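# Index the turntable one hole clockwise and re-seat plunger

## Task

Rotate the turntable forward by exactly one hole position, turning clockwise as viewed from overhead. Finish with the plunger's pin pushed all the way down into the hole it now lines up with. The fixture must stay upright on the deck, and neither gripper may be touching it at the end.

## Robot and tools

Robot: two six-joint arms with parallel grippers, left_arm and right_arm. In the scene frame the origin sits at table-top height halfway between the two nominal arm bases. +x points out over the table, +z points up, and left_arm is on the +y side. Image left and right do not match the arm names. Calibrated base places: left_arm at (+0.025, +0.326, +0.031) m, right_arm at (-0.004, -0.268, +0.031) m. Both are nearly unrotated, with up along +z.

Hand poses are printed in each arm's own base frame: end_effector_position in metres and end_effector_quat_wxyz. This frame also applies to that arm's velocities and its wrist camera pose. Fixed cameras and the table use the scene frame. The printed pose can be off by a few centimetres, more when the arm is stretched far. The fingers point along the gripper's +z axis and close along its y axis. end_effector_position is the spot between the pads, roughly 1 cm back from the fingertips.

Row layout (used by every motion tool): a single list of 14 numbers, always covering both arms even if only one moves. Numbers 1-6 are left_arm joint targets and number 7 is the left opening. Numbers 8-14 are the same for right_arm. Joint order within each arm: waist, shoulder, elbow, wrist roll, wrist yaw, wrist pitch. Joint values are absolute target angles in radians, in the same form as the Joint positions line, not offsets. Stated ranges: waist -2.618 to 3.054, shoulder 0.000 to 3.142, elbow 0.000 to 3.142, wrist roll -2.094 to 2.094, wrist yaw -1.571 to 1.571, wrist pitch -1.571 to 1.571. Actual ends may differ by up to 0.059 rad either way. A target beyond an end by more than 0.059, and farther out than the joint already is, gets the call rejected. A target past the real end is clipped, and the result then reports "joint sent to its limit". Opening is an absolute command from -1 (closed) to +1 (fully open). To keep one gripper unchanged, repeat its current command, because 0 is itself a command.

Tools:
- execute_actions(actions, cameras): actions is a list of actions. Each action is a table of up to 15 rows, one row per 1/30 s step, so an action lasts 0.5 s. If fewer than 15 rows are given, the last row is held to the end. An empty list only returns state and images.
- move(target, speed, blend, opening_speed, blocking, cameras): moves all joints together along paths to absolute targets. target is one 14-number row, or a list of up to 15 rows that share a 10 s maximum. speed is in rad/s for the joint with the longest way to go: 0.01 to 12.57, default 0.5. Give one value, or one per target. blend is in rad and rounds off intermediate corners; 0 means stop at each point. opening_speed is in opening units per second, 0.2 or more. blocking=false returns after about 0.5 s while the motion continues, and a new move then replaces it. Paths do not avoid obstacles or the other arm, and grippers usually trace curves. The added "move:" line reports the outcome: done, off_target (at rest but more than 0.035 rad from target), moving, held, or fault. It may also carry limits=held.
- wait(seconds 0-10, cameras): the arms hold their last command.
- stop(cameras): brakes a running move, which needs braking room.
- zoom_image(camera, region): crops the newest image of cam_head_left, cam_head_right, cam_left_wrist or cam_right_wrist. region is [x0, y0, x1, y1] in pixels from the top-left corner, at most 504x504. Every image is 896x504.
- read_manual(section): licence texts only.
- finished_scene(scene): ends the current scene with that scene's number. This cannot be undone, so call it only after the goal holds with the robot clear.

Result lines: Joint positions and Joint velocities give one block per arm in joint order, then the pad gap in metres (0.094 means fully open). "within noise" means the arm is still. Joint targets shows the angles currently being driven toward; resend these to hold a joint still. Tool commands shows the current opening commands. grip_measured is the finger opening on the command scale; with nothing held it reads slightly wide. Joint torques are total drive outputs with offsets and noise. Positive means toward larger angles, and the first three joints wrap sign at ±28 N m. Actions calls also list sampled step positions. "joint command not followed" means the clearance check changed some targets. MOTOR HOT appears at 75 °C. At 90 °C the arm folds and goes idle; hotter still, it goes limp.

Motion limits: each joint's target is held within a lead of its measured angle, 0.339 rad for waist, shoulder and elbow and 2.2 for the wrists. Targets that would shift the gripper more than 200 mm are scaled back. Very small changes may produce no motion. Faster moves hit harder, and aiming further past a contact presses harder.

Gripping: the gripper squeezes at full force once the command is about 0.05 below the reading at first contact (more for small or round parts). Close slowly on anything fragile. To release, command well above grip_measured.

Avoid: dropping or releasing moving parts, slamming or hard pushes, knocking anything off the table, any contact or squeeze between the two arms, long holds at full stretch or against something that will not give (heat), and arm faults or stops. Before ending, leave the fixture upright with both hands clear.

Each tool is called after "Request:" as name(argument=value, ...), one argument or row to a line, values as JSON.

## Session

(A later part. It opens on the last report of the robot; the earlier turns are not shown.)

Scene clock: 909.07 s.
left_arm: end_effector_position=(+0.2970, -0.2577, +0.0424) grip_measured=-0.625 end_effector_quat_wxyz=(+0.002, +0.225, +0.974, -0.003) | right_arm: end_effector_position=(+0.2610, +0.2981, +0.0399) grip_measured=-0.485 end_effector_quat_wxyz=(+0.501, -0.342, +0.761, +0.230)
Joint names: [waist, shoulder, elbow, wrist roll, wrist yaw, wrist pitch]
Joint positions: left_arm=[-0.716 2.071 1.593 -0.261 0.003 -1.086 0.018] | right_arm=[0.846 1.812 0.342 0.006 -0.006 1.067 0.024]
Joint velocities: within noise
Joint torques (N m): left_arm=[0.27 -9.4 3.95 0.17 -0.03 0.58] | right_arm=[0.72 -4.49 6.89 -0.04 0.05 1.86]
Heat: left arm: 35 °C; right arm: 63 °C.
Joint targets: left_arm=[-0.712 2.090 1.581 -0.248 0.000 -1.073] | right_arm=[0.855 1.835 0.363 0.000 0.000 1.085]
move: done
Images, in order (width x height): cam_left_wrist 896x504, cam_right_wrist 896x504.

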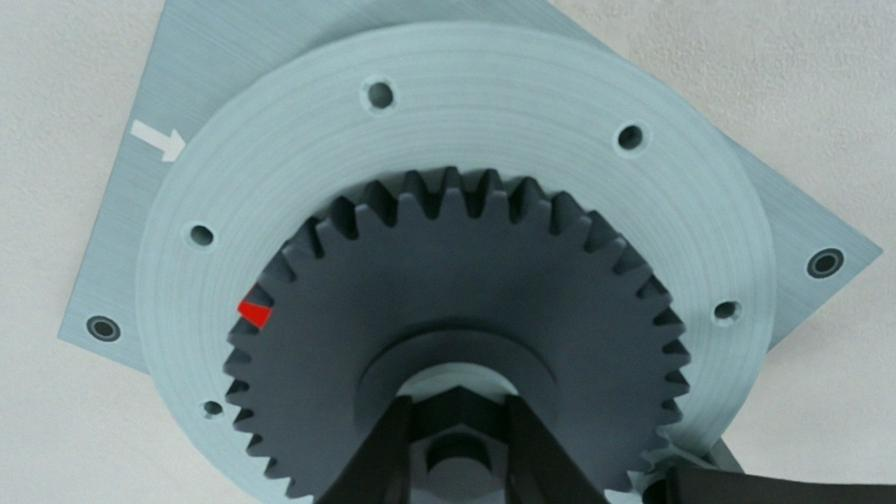

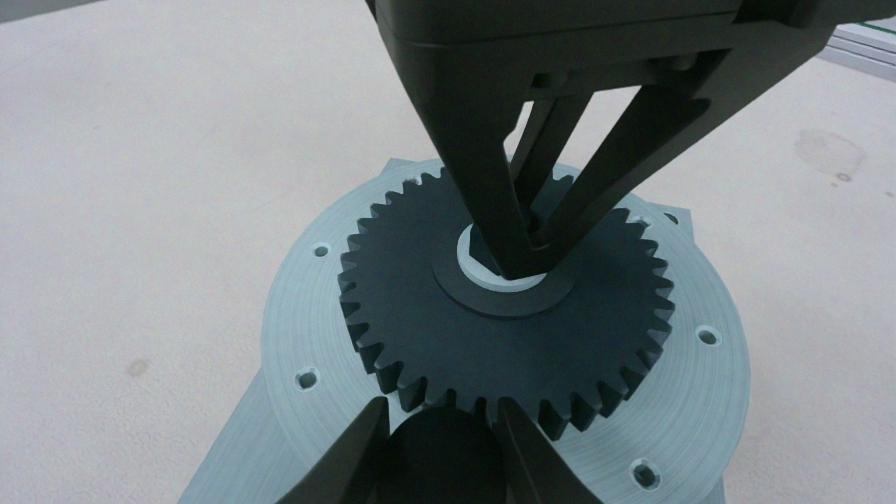

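Request:
move(
  target=[
    [-0.712, 2.090, 1.581, -0.248, 0, -1.073, -0.3, 0.855, 1.835, 0.363, 0.0, 0.0, 1.085, 0.0],
    [-0.712, 2.071, 1.645, -0.248, 0, -1.135, -0.3, 0.85, 1.675, 0.255, 0.0, 0.0, 1.030, 0.0],
    [-0.71, 2.04, 1.78, -0.248, 0, -1.29, -0.3, 0.846, 1.34, 0.115, 0.0, 0.0, 0.823, 0.0],
  ],
  speed=0.4,
  opening_speed=0.6,
)

Request:
zoom_image(
  camera="cam_right_wrist",
  region=[240, 100, 700, 504],
)

Scene clock: 924.50 s.
left_arm: end_effector_position=(+0.2960, -0.2580, +0.0818) grip_measured=-0.302 end_effector_quat_wxyz=(-0.012, +0.227, +0.974, +0.002) | right_arm: end_effector_position=(+0.2175, +0.2489, +0.0681) grip_measured=-0.002 end_effector_quat_wxyz=(+0.501, -0.342, +0.761, +0.230)
Joint names: [waist, shoulder, elbow, wrist roll, wrist yaw, wrist pitch]
Joint positions: left_arm=[-0.716 2.073 1.753 -0.257 0.008 -1.274 0.033] | right_arm=[0.846 1.356 0.124 0.006 -0.006 0.83 0.047]
Joint velocities: within noise
Joint torques (N m): left_arm=[0.44 -14.41 6.98 0.11 -0.08 0.17] | right_arm=[-0.12 -4.4 5.55 -0.05 0.04 1.66]
Heat: left arm: 36 °C; right arm: 55 °C.
Joint targets: left_arm=[-0.710 2.040 1.780 -0.248 0.000 -1.290] | right_arm=[0.846 1.340 0.115 0.000 0.000 0.823]
move: done

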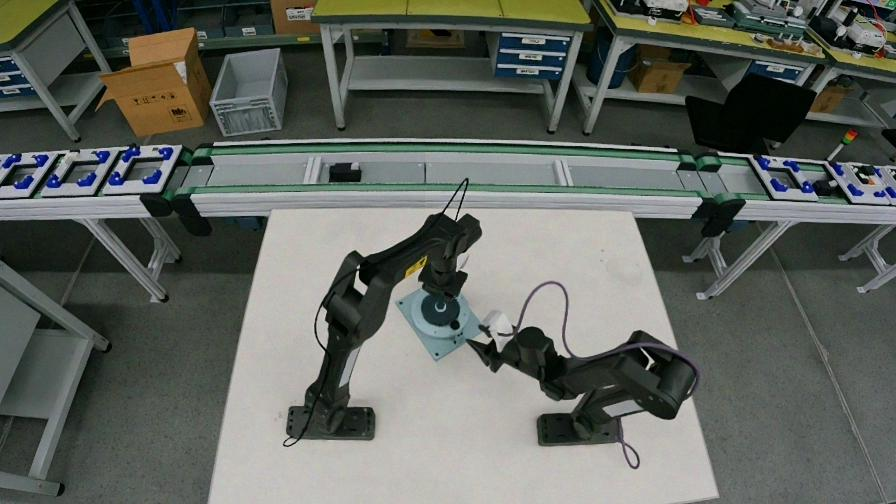

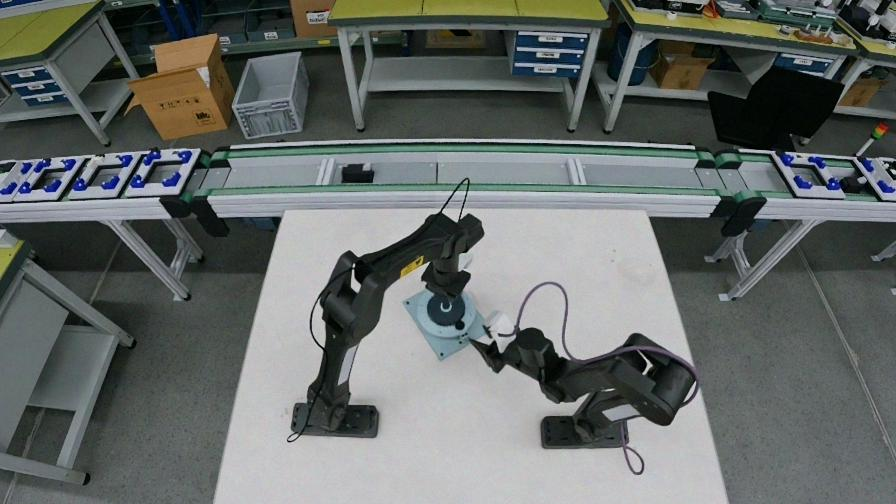

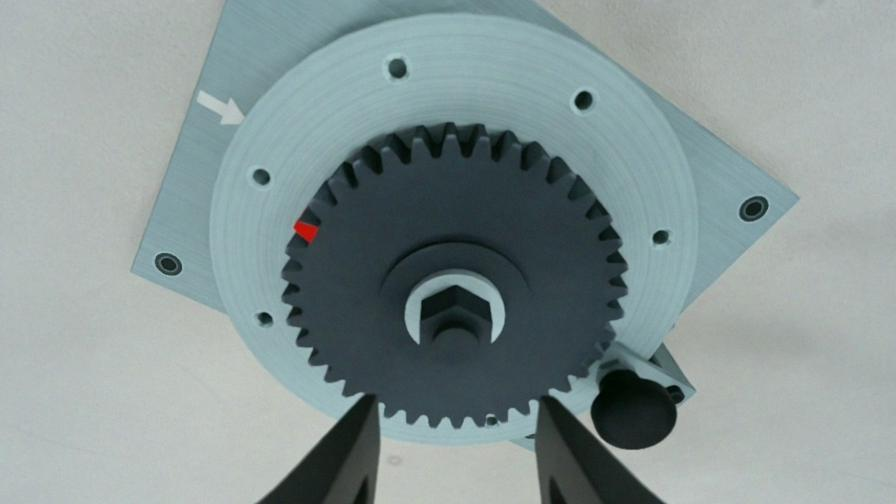

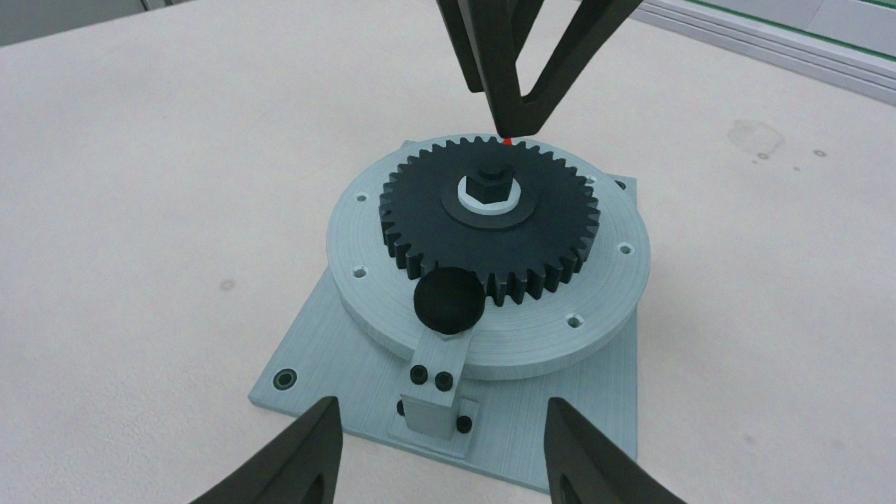

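Scaled by 1.096 from the camera's 896x504 image, which has a finer 1280x720 frame.

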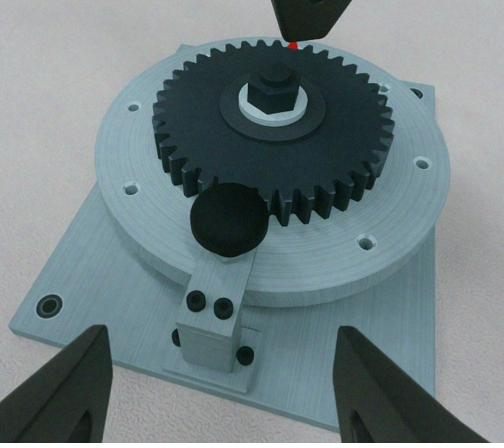

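Request:
move(
  target=[-0.751, 1.530, 1.636, 0, 0, -1.240, -0.3, 0.3, 1.34, 0.115, 0.0, 0.0, 0.823, 0.0],
  speed=1.2,
)

Request:
zoom_image(
  camera="cam_left_wrist",
  region=[260, 80, 610, 390],
)

Scene clock: 1145.60 s.
left_arm: end_effector_position=(+0.2561, -0.2366, +0.2470) grip_measured=-0.302 end_effector_quat_wxyz=(+0.200, +0.351, +0.911, -0.083) | right_arm: end_effector_position=(+0.3144, +0.1017, +0.0679) grip_measured=-0.002 end_effector_quat_wxyz=(+0.544, -0.127, +0.825, +0.088)
Joint names: [waist, shoulder, elbow, wrist roll, wrist yaw, wrist pitch]
Joint positions: left_arm=[-0.745 1.525 1.649 -0.011 0.007 -1.257 0.033] | right_arm=[0.308 1.356 0.124 0.005 -0.004 0.829 0.047]
Joint velocities: within noise
Joint torques (N m): left_arm=[-0.5 -5.72 4.21 0.14 -0.06 1.48] | right_arm=[-0.8 -4.3 5.52 -0.04 0.03 1.66]
Heat: left arm: 43 °C; right arm: 45 °C.
Joint targets: left_arm=[-0.751 1.530 1.636 0.000 0.000 -1.240] | right_arm=[0.300 1.340 0.115 0.000 0.000 0.823]
move: done

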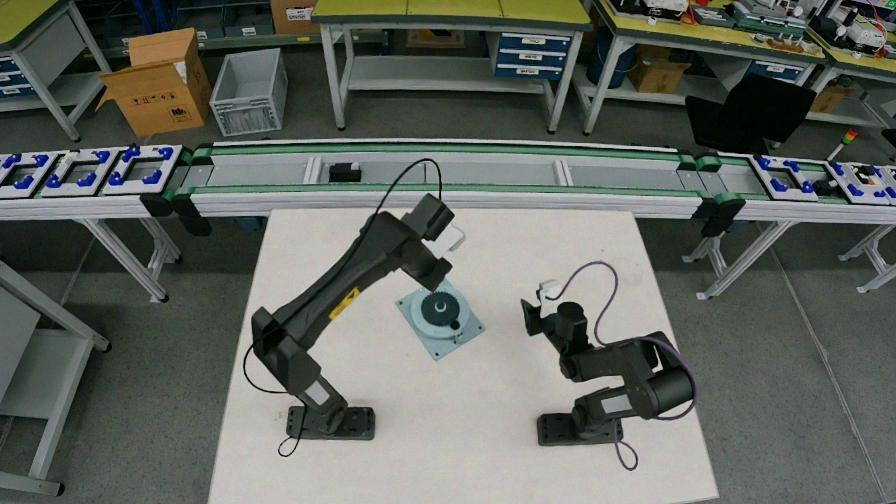

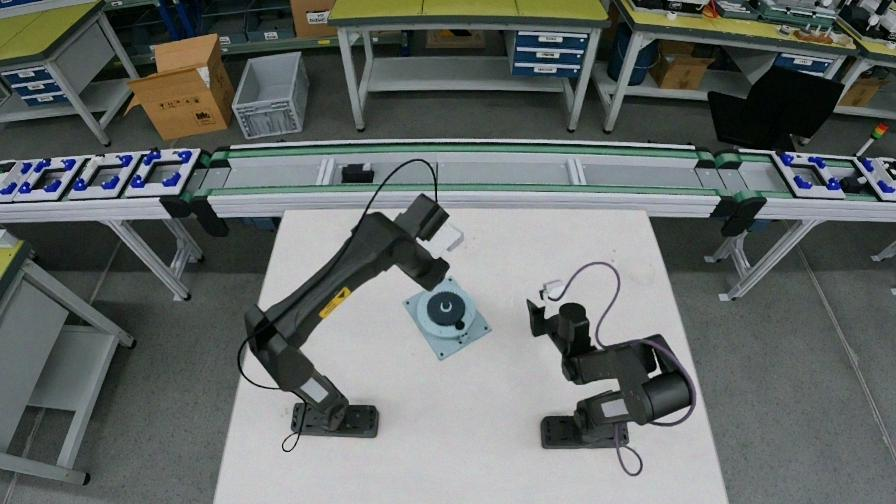

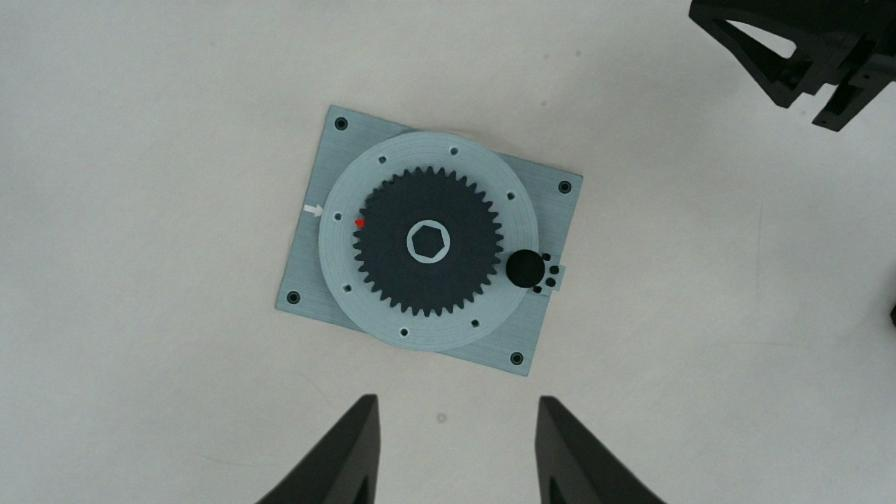

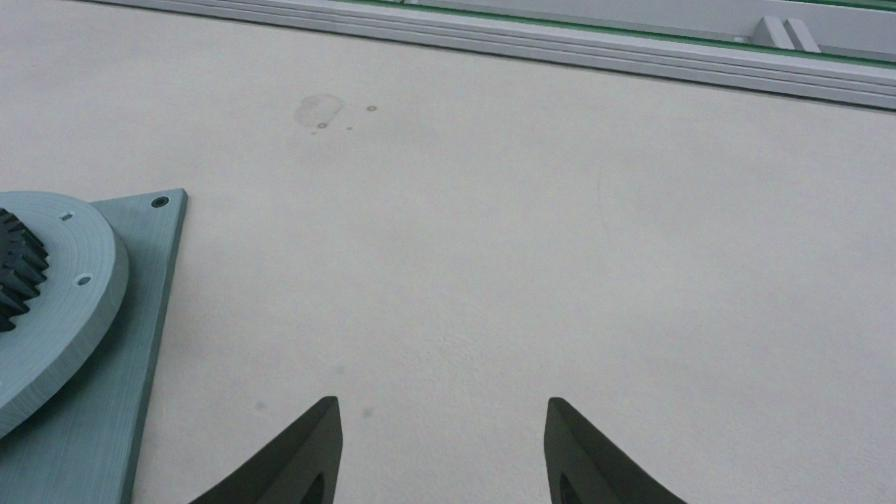

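Scaled by 1.440 from the camera's 896x504 image, which has a finer 1280x720 frame.

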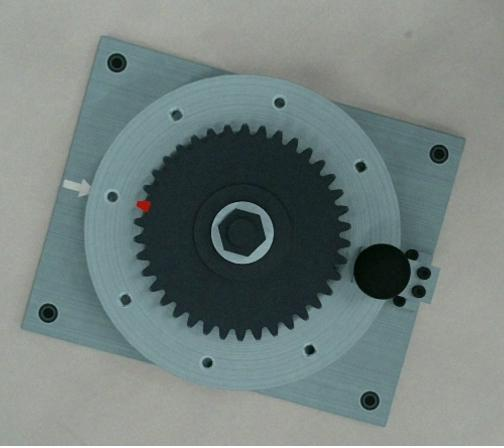

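Request:
zoom_image(
  camera="cam_left_wrist",
  region=[400, 212, 460, 272],
)

Scaled by 8.400 from the camera's 896x504 image, which has a finer 1280x720 frame.

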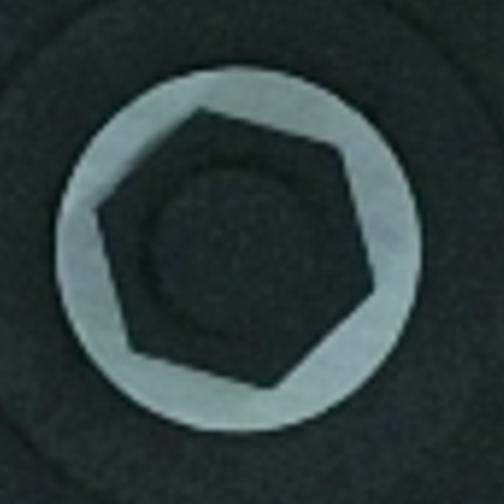

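Request:
move(
  target=[-0.711, 2.057, 1.743, -0.217, 0, -1.251, -0.3, 0.855, 1.399, 0.146, 0.0, 0.0, 0.863, 0.0],
  speed=0.8,
  cameras=["cam_left_wrist", "cam_right_wrist"],
)

Scene clock: 1205.53 s.
left_arm: end_effector_position=(+0.2923, -0.2553, +0.0801) grip_measured=-0.302 end_effector_quat_wxyz=(-0.010, +0.253, +0.967, +0.002) | right_arm: end_effector_position=(+0.2180, +0.2487, +0.0624) grip_measured=-0.002 end_effector_quat_wxyz=(+0.497, -0.343, +0.764, +0.226)
Joint names: [waist, shoulder, elbow, wrist roll, wrist yaw, wrist pitch]
Joint positions: left_arm=[-0.717 2.052 1.716 -0.206 0.007 -1.255 0.033] | right_arm=[0.847 1.39 0.124 0.005 -0.002 0.851 0.047]
Joint velocities: within noise
Joint torques (N m): left_arm=[0.54 -10.62 7.01 -0.09 -0.06 0.4] | right_arm=[0.7 -2.58 8.24 -0.04 0 1.81]
Heat: left arm: 39 °C; right arm: 44 °C.
Joint targets: left_arm=[-0.711 2.057 1.743 -0.217 0.000 -1.251] | right_arm=[0.855 1.399 0.146 0.000 0.000 0.863]
move: done
Images, in order (width x height): cam_left_wrist 896x504, cam_right_wrist 896x504.

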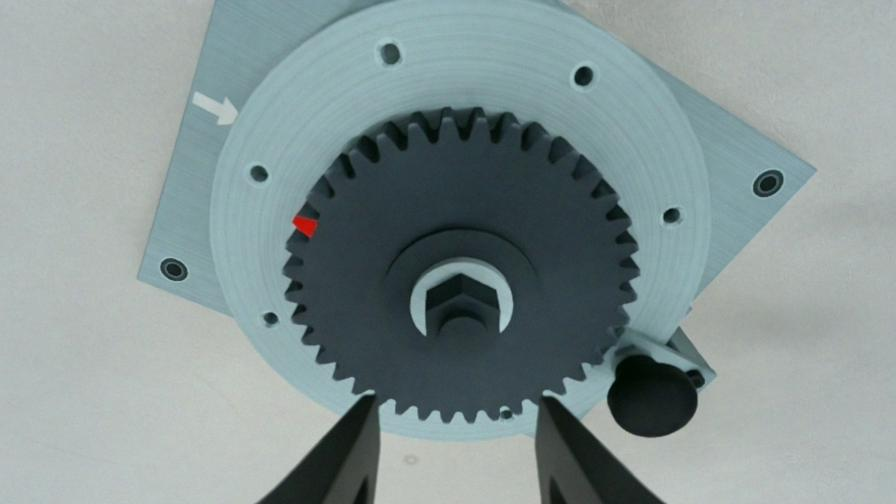

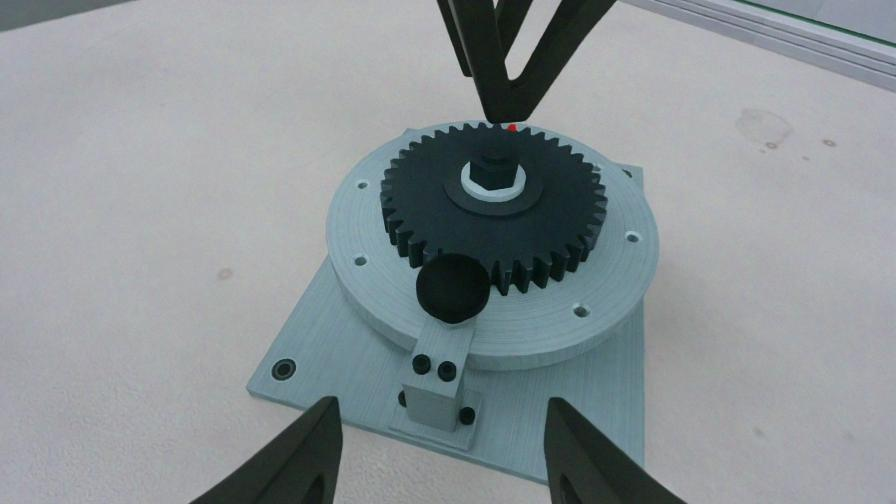

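Request:
move(
  target=[
    [-0.711, 2.093, 1.587, -0.217, 0, -1.078, -0.3, 0.855, 1.836, 0.363, 0.0, 0.0, 1.085, 0.0],
    [-0.711, 2.093, 1.587, -0.217, 0, -1.078, -0.75, 0.855, 1.836, 0.363, 0.0, 0.0, 1.085, -0.7],
    [-0.711, 2.093, 1.587, -0.217, 0, -1.078, -0.75, 0.855, 1.70, 0.363, 0.0, 0.0, 1.35, -0.7],
  ],
  speed=[0.4, 0.4, 0.3],
  opening_speed=0.6,
  cameras=["cam_left_wrist", "cam_right_wrist"],
)

Scene clock: 1226.30 s.
left_arm: end_effector_position=(+0.2967, -0.2580, +0.0429) grip_measured=-0.624 end_effector_quat_wxyz=(+0.001, +0.250, +0.968, -0.001) | right_arm: end_effector_position=(+0.2634, +0.3001, +0.0490) grip_measured=-0.484 end_effector_quat_wxyz=(+0.514, -0.338, +0.753, +0.234)
Joint names: [waist, shoulder, elbow, wrist roll, wrist yaw, wrist pitch]
Joint positions: left_arm=[-0.717 2.074 1.599 -0.212 0.002 -1.093 0.018] | right_arm=[0.847 1.8 0.344 0.005 -0.002 1.084 0.024]
Joint velocities: within noise
Joint torques (N m): left_arm=[0.51 -9.46 3.85 -0.04 -0.01 0.6] | right_arm=[0.66 -14.17 6.8 -0.04 -0.01 4.13]
Heat: left arm: 41 °C; right arm: 45 °C.
Joint targets: left_arm=[-0.711 2.093 1.587 -0.217 0.000 -1.078] | right_arm=[0.855 1.700 0.363 0.000 0.000 1.350]
move: off_target (right_arm); right_arm: the wrist pitch is farthest, 0.266 rad from its target
Images, in order (width x height): cam_left_wrist 896x504, cam_right_wrist 896x504.

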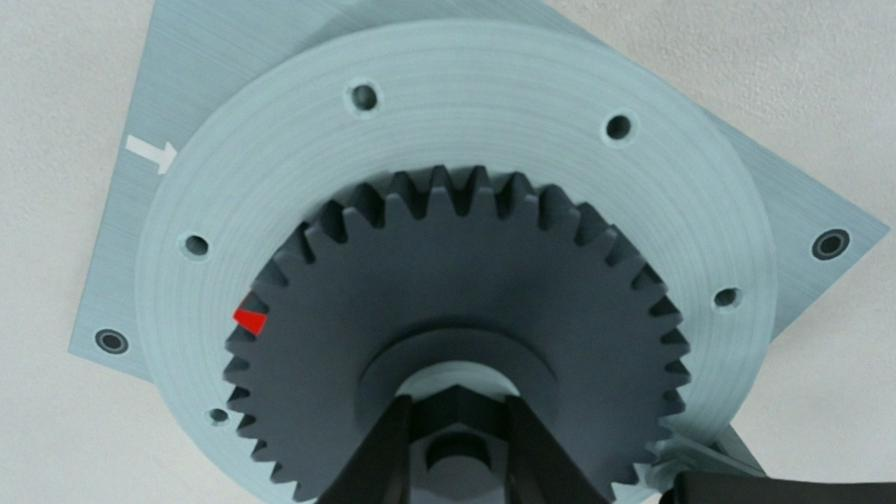

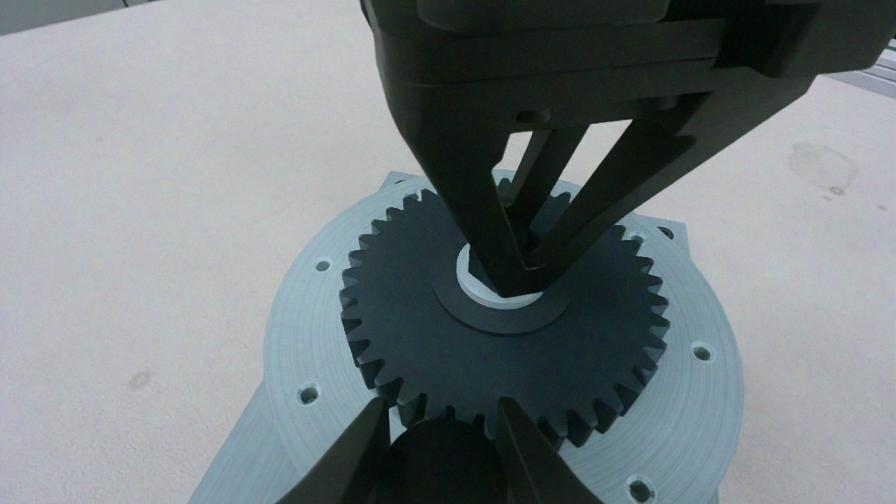

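Request:
move(
  target=[
    [-0.711, 2.093, 1.587, -1.006, 0, -1.078, -0.75, 0.855, 1.70, 0.363, 0.0, 0.0, 1.35, -0.7],
    [-0.711, 2.093, 1.587, -1.008, 0, -1.078, -0.75, 0.855, 1.836, 0.363, 0.0, 0.0, 1.085, -0.7],
  ],
  speed=[0.5, 0.25],
  cameras=["cam_left_wrist", "cam_right_wrist"],
)

Scene clock: 1239.77 s.
left_arm: end_effector_position=(+0.2965, -0.2578, +0.0429) grip_measured=-0.625 end_effector_quat_wxyz=(+0.000, -0.140, +0.990, -0.001) | right_arm: end_effector_position=(+0.2623, +0.2989, +0.0398) grip_measured=-0.484 end_effector_quat_wxyz=(+0.503, -0.341, +0.761, +0.229)
Joint names: [waist, shoulder, elbow, wrist roll, wrist yaw, wrist pitch]
Joint positions: left_arm=[-0.717 2.074 1.599 -0.998 0.002 -1.094 0.018] | right_arm=[0.847 1.819 0.347 0.005 -0.002 1.071 0.024]
Joint velocities: within noise
Joint torques (N m): left_arm=[0.54 -9.39 3.89 -0.1 -0.01 0.61] | right_arm=[0.69 -4.9 6.42 -0.03 -0.01 1.83]
Heat: left arm: 41 °C; right arm: 53 °C.
Joint targets: left_arm=[-0.711 2.093 1.587 -1.008 0.000 -1.078] | right_arm=[0.855 1.836 0.363 0.000 0.000 1.085]
move: done
Images, in order (width x height): cam_left_wrist 896x504, cam_right_wrist 896x504.

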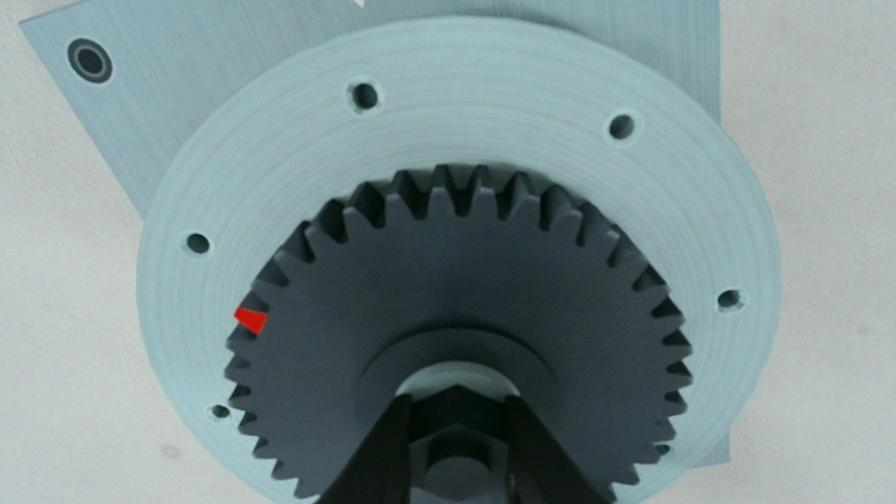

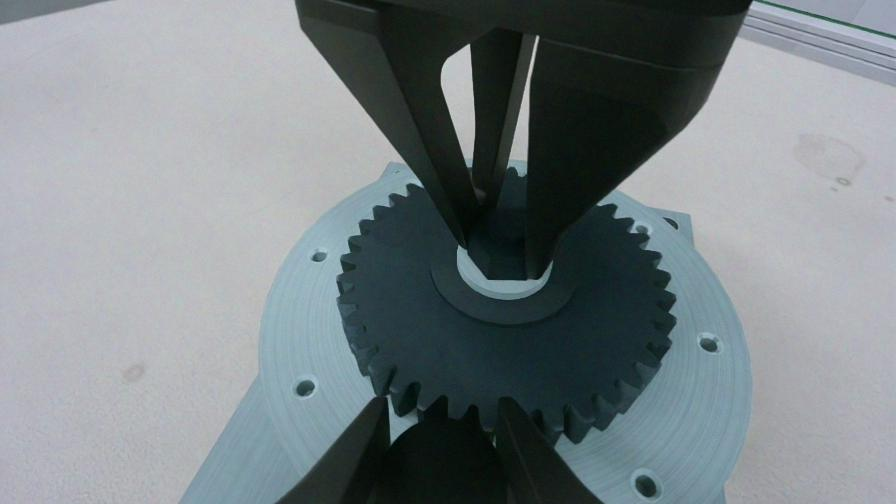

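Request:
move(
  target=[
    [-0.711, 2.093, 1.587, -1.008, 0, -1.078, -0.77, 0.855, 1.70, 0.363, 0.0, 0.0, 1.35, -0.7],
    [-0.711, 2.093, 1.587, -0.198, 0, -1.078, -0.77, 0.855, 1.70, 0.363, 0.0, 0.0, 1.35, -0.72],
    [-0.711, 2.093, 1.587, -0.198, 0, -1.078, -0.77, 0.855, 1.836, 0.363, 0.0, 0.0, 1.085, -0.72],
  ],
  speed=[0.3, 0.5, 0.25],
  cameras=["cam_left_wrist", "cam_right_wrist"],
)

Scene clock: 1259.30 s.
left_arm: end_effector_position=(+0.2964, -0.2582, +0.0429) grip_measured=-0.625 end_effector_quat_wxyz=(+0.000, +0.250, +0.968, -0.002) | right_arm: end_effector_position=(+0.2623, +0.2989, +0.0400) grip_measured=-0.484 end_effector_quat_wxyz=(+0.503, -0.341, +0.761, +0.229)
Joint names: [waist, shoulder, elbow, wrist roll, wrist yaw, wrist pitch]
Joint positions: left_arm=[-0.717 2.074 1.599 -0.212 0.004 -1.093 0.018] | right_arm=[0.847 1.818 0.347 0.005 -0.002 1.071 0.024]
Joint velocities: within noise
Joint torques (N m): left_arm=[0.46 -9.43 3.96 0.19 -0.04 0.6] | right_arm=[0.7 -4.89 6.48 -0.04 0.01 1.83]
Heat: left arm: 41 °C; right arm: 52 °C.
Joint targets: left_arm=[-0.711 2.093 1.587 -0.198 0.000 -1.078] | right_arm=[0.855 1.836 0.363 0.000 0.000 1.085]
move: done; target 2's new numbers were sent with right_arm's wrist pitch 0.266 rad from that target
Images, in order (width x height): cam_left_wrist 896x504, cam_right_wrist 896x504.

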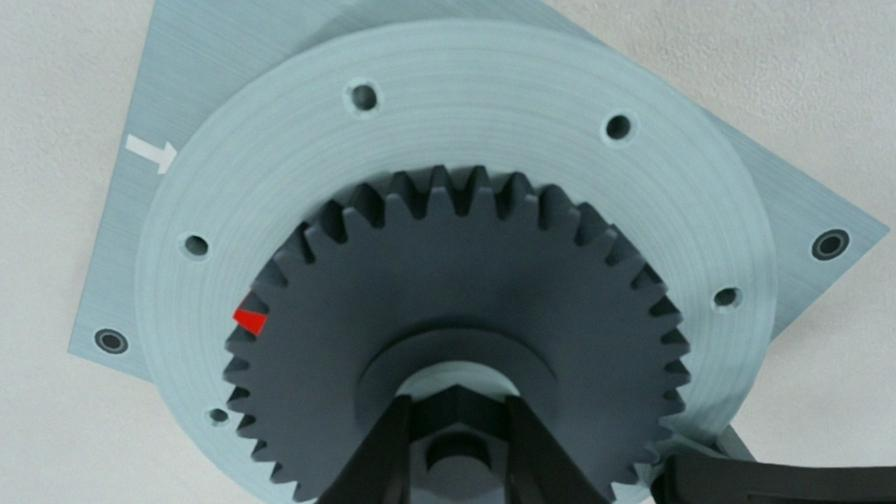

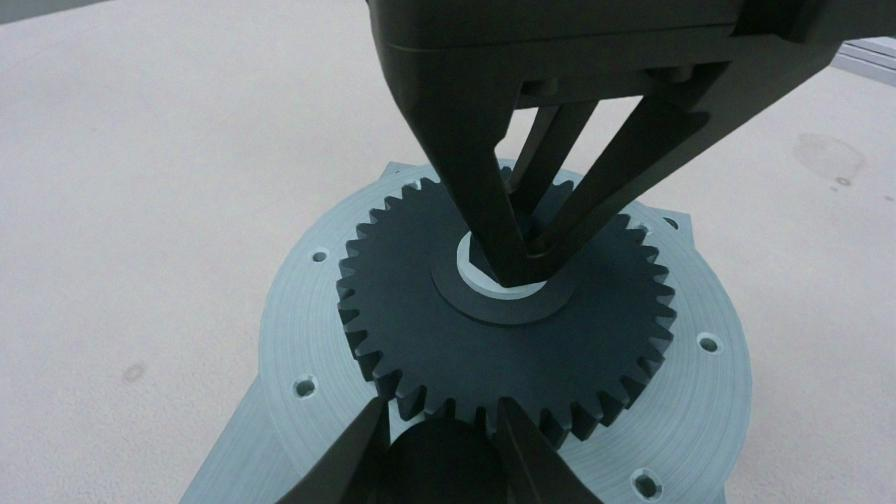

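Request:
move(
  target=[
    [-0.711, 2.093, 1.587, -0.198, 0, -1.078, -0.77, 0.855, 1.836, 0.363, 0.0, 0.0, 1.085, 0.0],
    [-0.711, 2.093, 1.587, -0.198, 0, -1.078, -0.77, 0.855, 1.37, 0.12, 0.0, 0.0, 0.84, 0.0],
    [-0.711, 2.093, 1.587, -0.198, 0, -1.078, -0.77, 0.3, 1.34, 0.115, 0.0, 0.0, 0.823, 0.0],
  ],
  speed=[0.5, 0.5, 0.8],
  opening_speed=0.8,
  cameras=["cam_left_wrist", "cam_head_left"],
)

Scene clock: 1299.83 s.
left_arm: end_effector_position=(+0.2964, -0.2582, +0.0429) grip_measured=-0.625 end_effector_quat_wxyz=(+0.000, +0.250, +0.968, -0.002) | right_arm: end_effector_position=(+0.3144, +0.1015, +0.0674) grip_measured=-0.002 end_effector_quat_wxyz=(+0.544, -0.127, +0.825, +0.087)
Joint names: [waist, shoulder, elbow, wrist roll, wrist yaw, wrist pitch]
Joint positions: left_arm=[-0.717 2.074 1.599 -0.212 0.004 -1.093 0.018] | right_arm=[0.308 1.358 0.124 0.005 -0.002 0.83 0.047]
Joint velocities: within noise
Joint torques (N m): left_arm=[0.47 -9.43 3.95 0.19 -0.02 0.59] | right_arm=[-0.83 -4.55 5.49 -0.03 0.01 1.66]
Heat: left arm: 41 °C; right arm: 48 °C.
Joint targets: left_arm=[-0.711 2.093 1.587 -0.198 0.000 -1.078] | right_arm=[0.300 1.340 0.115 0.000 0.000 0.823]
move: done
Images, in order (width x height): cam_head_left 896x504, cam_left_wrist 896x504.

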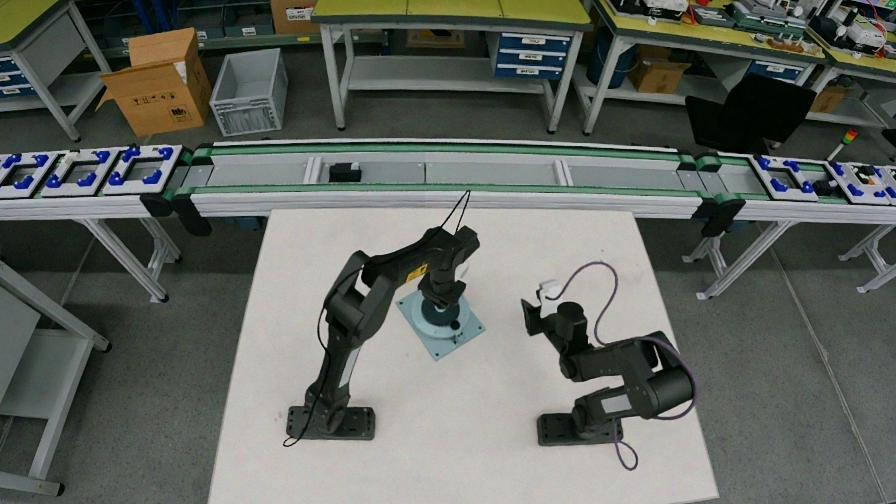

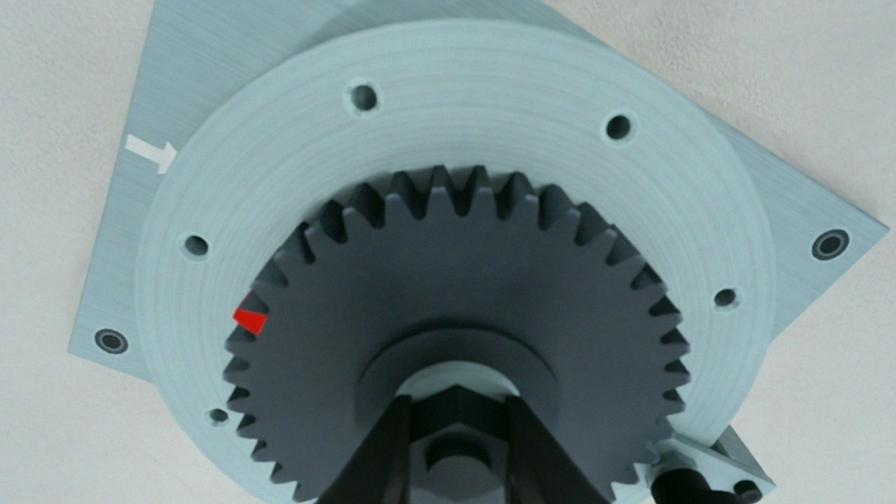

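Request:
move(
  target=[-0.711, 2.093, 1.587, 0.05, 0, -1.078, -0.9, 0.3, 1.34, 0.115, 0.0, 0.0, 0.823, 0.0],
  speed=0.3,
  cameras=["cam_left_wrist", "cam_head_left"],
)

Scene clock: 1306.73 s.
left_arm: end_effector_position=(+0.2953, -0.2587, +0.0429) grip_measured=-0.625 end_effector_quat_wxyz=(-0.001, +0.340, +0.940, -0.005) | right_arm: end_effector_position=(+0.3144, +0.1014, +0.0674) grip_measured=-0.002 end_effector_quat_wxyz=(+0.544, -0.127, +0.825, +0.087)
Joint names: [waist, shoulder, elbow, wrist roll, wrist yaw, wrist pitch]
Joint positions: left_arm=[-0.717 2.074 1.599 -0.024 0.01 -1.095 0.018] | right_arm=[0.308 1.358 0.124 0.005 -0.002 0.829 0.047]
Joint velocities: within noise
Joint torques (N m): left_arm=[0.5 -9.37 3.89 0.86 -0.09 0.6] | right_arm=[-0.83 -4.46 5.53 -0.03 0.03 1.66]
Heat: left arm: 41 °C; right arm: 48 °C.
Joint targets: left_arm=[-0.711 2.093 1.587 0.050 0.000 -1.078] | right_arm=[0.300 1.340 0.115 0.000 0.000 0.823]
move: off_target (left_arm); left_arm: the wrist roll is farthest, 0.074 rad from its target
Images, in order (width x height): cam_head_left 896x504, cam_left_wrist 896x504.

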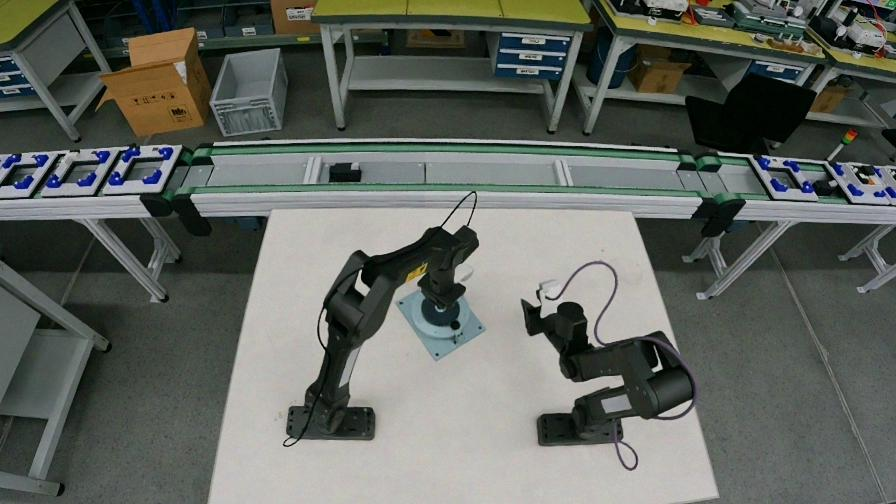

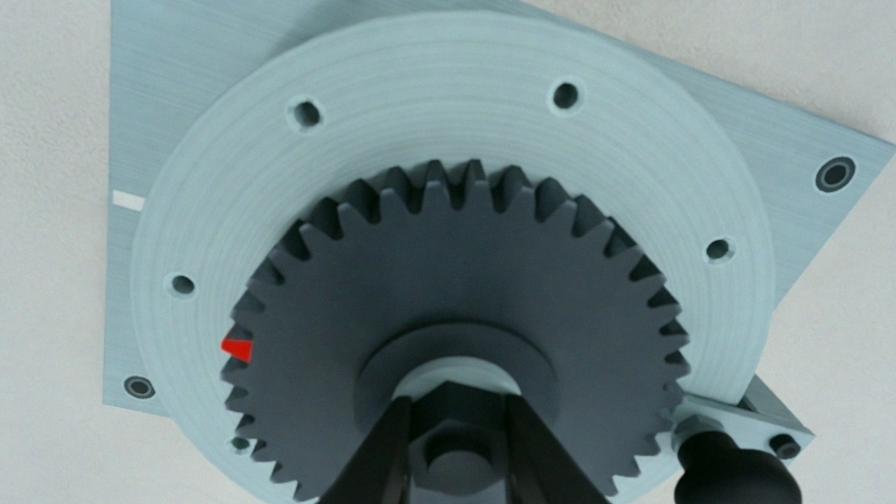

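Request:
move(
  target=[
    [-0.711, 2.093, 1.587, 0.05, 0, -1.078, -0.2, 0.3, 1.34, 0.115, 0.0, 0.0, 0.823, -0.2],
    [-0.711, 2.040, 1.78, -0.1, 0, -1.29, -0.2, 0.3, 1.34, 0.115, 0.0, 0.0, 0.823, -0.2],
    [-0.2, 1.530, 1.636, 0, 0, -1.240, -0.2, 0.3, 1.8, 1.3, 0.0, 0.0, -0.6, -0.2],
    [-0.2, 1.530, 1.636, 0, 0, -1.240, -0.2, 0.815, 2.375, 2.258, 0.0, 0.0, -1.448, -0.2],
  ],
  speed=0.8,
  blend=[0, 0, 0.1, 0],
  cameras=["cam_right_wrist", "cam_head_left"],
)

Scene clock: 1356.07 s.
left_arm: end_effector_position=(+0.3449, -0.0710, +0.2383) grip_measured=-0.202 end_effector_quat_wxyz=(+0.203, +0.095, +0.974, -0.024) | right_arm: end_effector_position=(+0.3119, +0.3377, +0.0889) grip_measured=-0.198 end_effector_quat_wxyz=(+0.007, -0.397, +0.918, +0.004)
Joint names: [waist, shoulder, elbow, wrist roll, wrist yaw, wrist pitch]
Joint positions: left_arm=[-0.204 1.552 1.65 -0.01 0.004 -1.258 0.038] | right_arm=[0.822 2.35 2.233 0.005 -0.002 -1.438 0.038]
Joint velocities: within noise
Joint torques (N m): left_arm=[0.31 -8.65 4.12 0.13 -0.04 1.42] | right_arm=[-0.77 -10.95 9.94 -0.04 0 0.16]
Heat: left arm: 41 °C; right arm: 45 °C.
Joint targets: left_arm=[-0.200 1.530 1.636 0.000 0.000 -1.240] | right_arm=[0.815 2.375 2.258 0.000 0.000 -1.448]
move: done
Images, in order (width x height): cam_head_left 896x504, cam_right_wrist 896x504.

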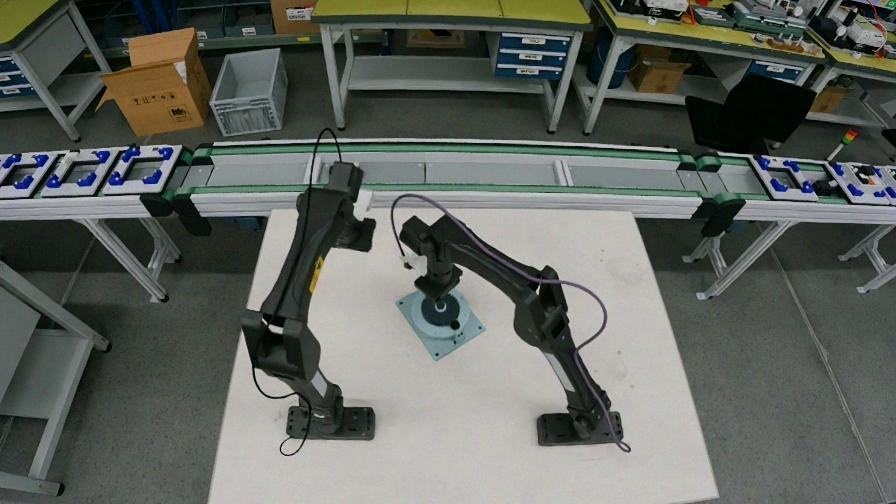

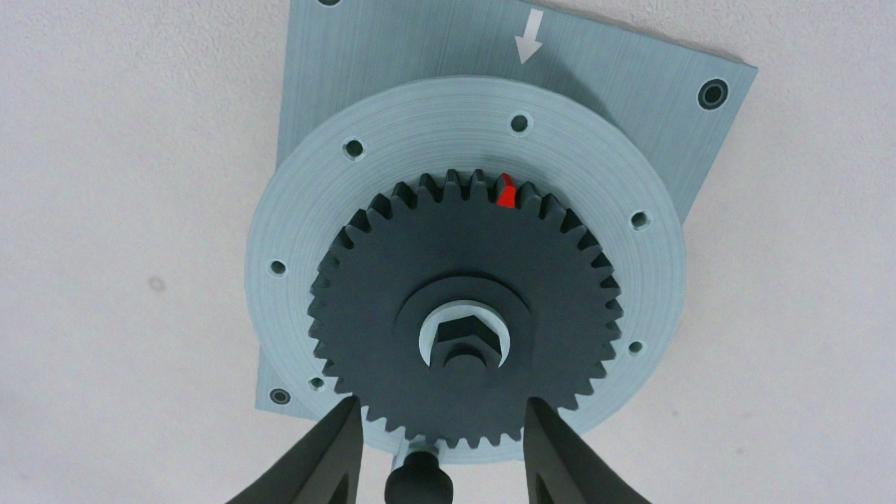

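Request:
zoom_image(
  camera="cam_right_wrist",
  region=[360, 270, 570, 440],
)

Scaled by 2.400 from the camera's 896x504 image, which has a finer 1280x720 frame.

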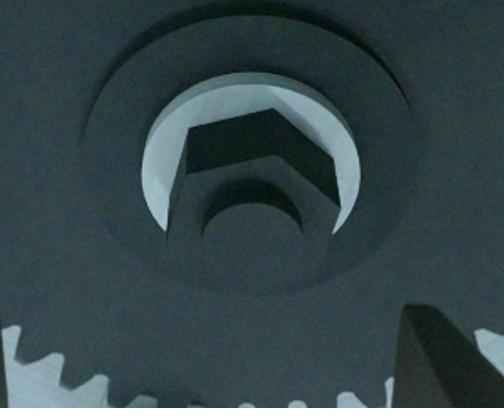

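Request:
move(
  target=[-0.2, 1.530, 1.636, 0, 0, -1.240, -0.2, 0.803, 2.293, 2.1165, 0.0, 0.0, -1.3735, -0.2],
  speed=0.5,
  cameras=["cam_right_wrist"],
)

Request:
zoom_image(
  camera="cam_right_wrist",
  region=[360, 230, 570, 440],
)

Request:
move(
  target=[-0.2, 1.530, 1.636, 0, 0, -1.240, -0.2, 0.803, 2.293, 2.1165, -1.047, 0.0, -1.3735, -0.2],
  speed=0.8,
  cameras=["cam_right_wrist"],
)

Request:
zoom_image(
  camera="cam_right_wrist",
  region=[360, 230, 570, 440],
)

Scene clock: 1381.23 s.
left_arm: end_effector_position=(+0.3449, -0.0710, +0.2383) grip_measured=-0.202 end_effector_quat_wxyz=(+0.203, +0.095, +0.974, -0.023) | right_arm: end_effector_position=(+0.3082, +0.3256, +0.0676) grip_measured=-0.198 end_effector_quat_wxyz=(-0.012, -0.392, +0.920, -0.004)
Joint names: [waist, shoulder, elbow, wrist roll, wrist yaw, wrist pitch]
Joint positions: left_arm=[-0.204 1.552 1.65 -0.01 0.004 -1.258 0.038] | right_arm=[0.81 2.336 2.123 0.005 -0.002 -1.384 0.038]
Joint velocities: within noise
Joint torques (N m): left_arm=[0.34 -8.64 4.15 0.12 -0.04 1.43] | right_arm=[-0.68 -16.08 6.91 -0.03 0 0.3]
Heat: left arm: 40 °C; right arm: 41 °C.
Joint targets: left_arm=[-0.200 1.530 1.636 0.000 0.000 -1.240] | right_arm=[0.803 2.293 2.116 0.000 0.000 -1.373]
move: off_target (right_arm); right_arm: the shoulder is farthest, 0.043 rad from its target
Images, in order (width x height): cam_right_wrist 896x504.

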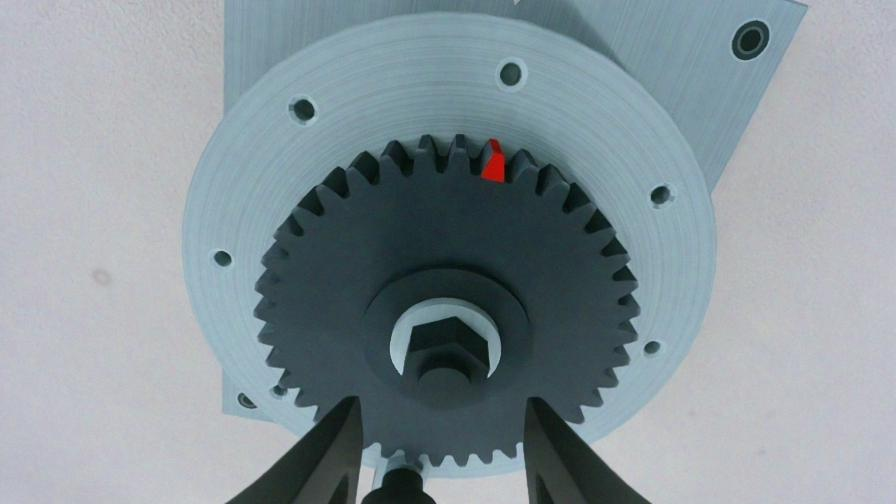

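Scaled by 2.400 from the camera's 896x504 image, which has a finer 1280x720 frame.

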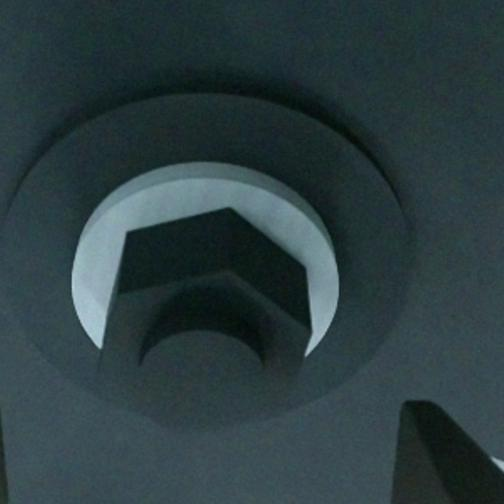

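Scene clock: 1383.43 s.
left_arm: end_effector_position=(+0.3449, -0.0710, +0.2383) grip_measured=-0.202 end_effector_quat_wxyz=(+0.203, +0.095, +0.974, -0.023) | right_arm: end_effector_position=(+0.3088, +0.3262, +0.0676) grip_measured=-0.198 end_effector_quat_wxyz=(+0.011, +0.797, -0.604, -0.002)
Joint names: [waist, shoulder, elbow, wrist roll, wrist yaw, wrist pitch]
Joint positions: left_arm=[-0.204 1.552 1.65 -0.01 0.004 -1.258 0.038] | right_arm=[0.81 2.336 2.123 -1.036 -0.002 -1.381 0.038]
Joint velocities: within noise
Joint torques (N m): left_arm=[0.27 -8.62 4.11 0.13 -0.05 1.42] | right_arm=[-0.68 -16.16 6.97 -0.08 0 0.27]
Heat: left arm: 40 °C; right arm: 40 °C.
Joint targets: left_arm=[-0.200 1.530 1.636 0.000 0.000 -1.240] | right_arm=[0.803 2.293 2.116 -1.047 0.000 -1.374]
move: off_target (right_arm); right_arm: the shoulder is farthest, 0.043 rad from its target
Images, in order (width x height): cam_right_wrist 896x504.

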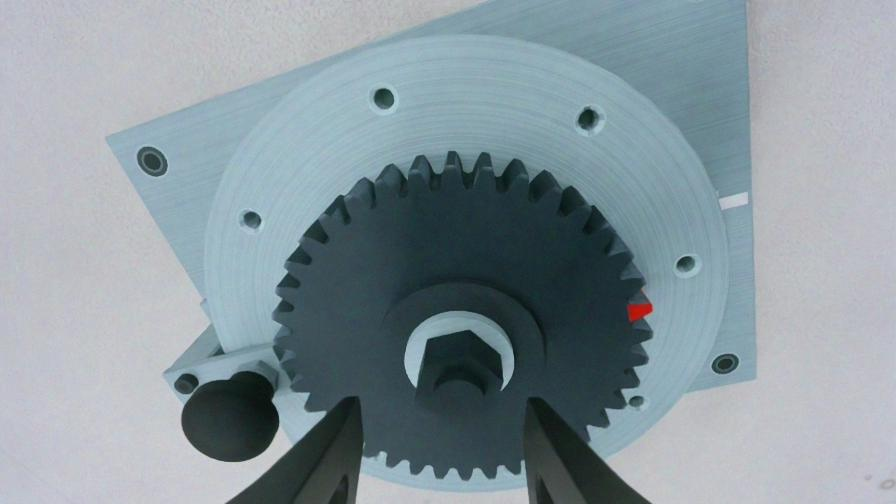

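Scaled by 2.400 from the camera's 896x504 image, which has a finer 1280x720 frame.

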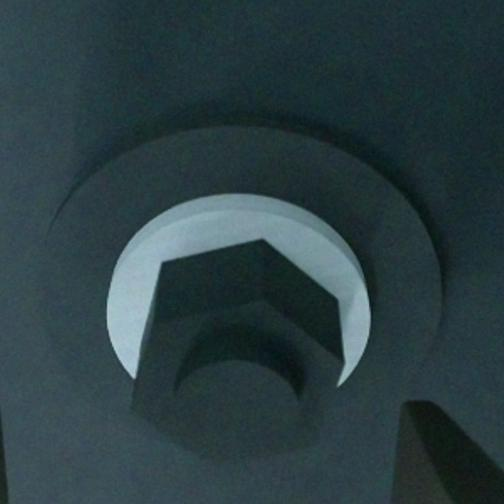

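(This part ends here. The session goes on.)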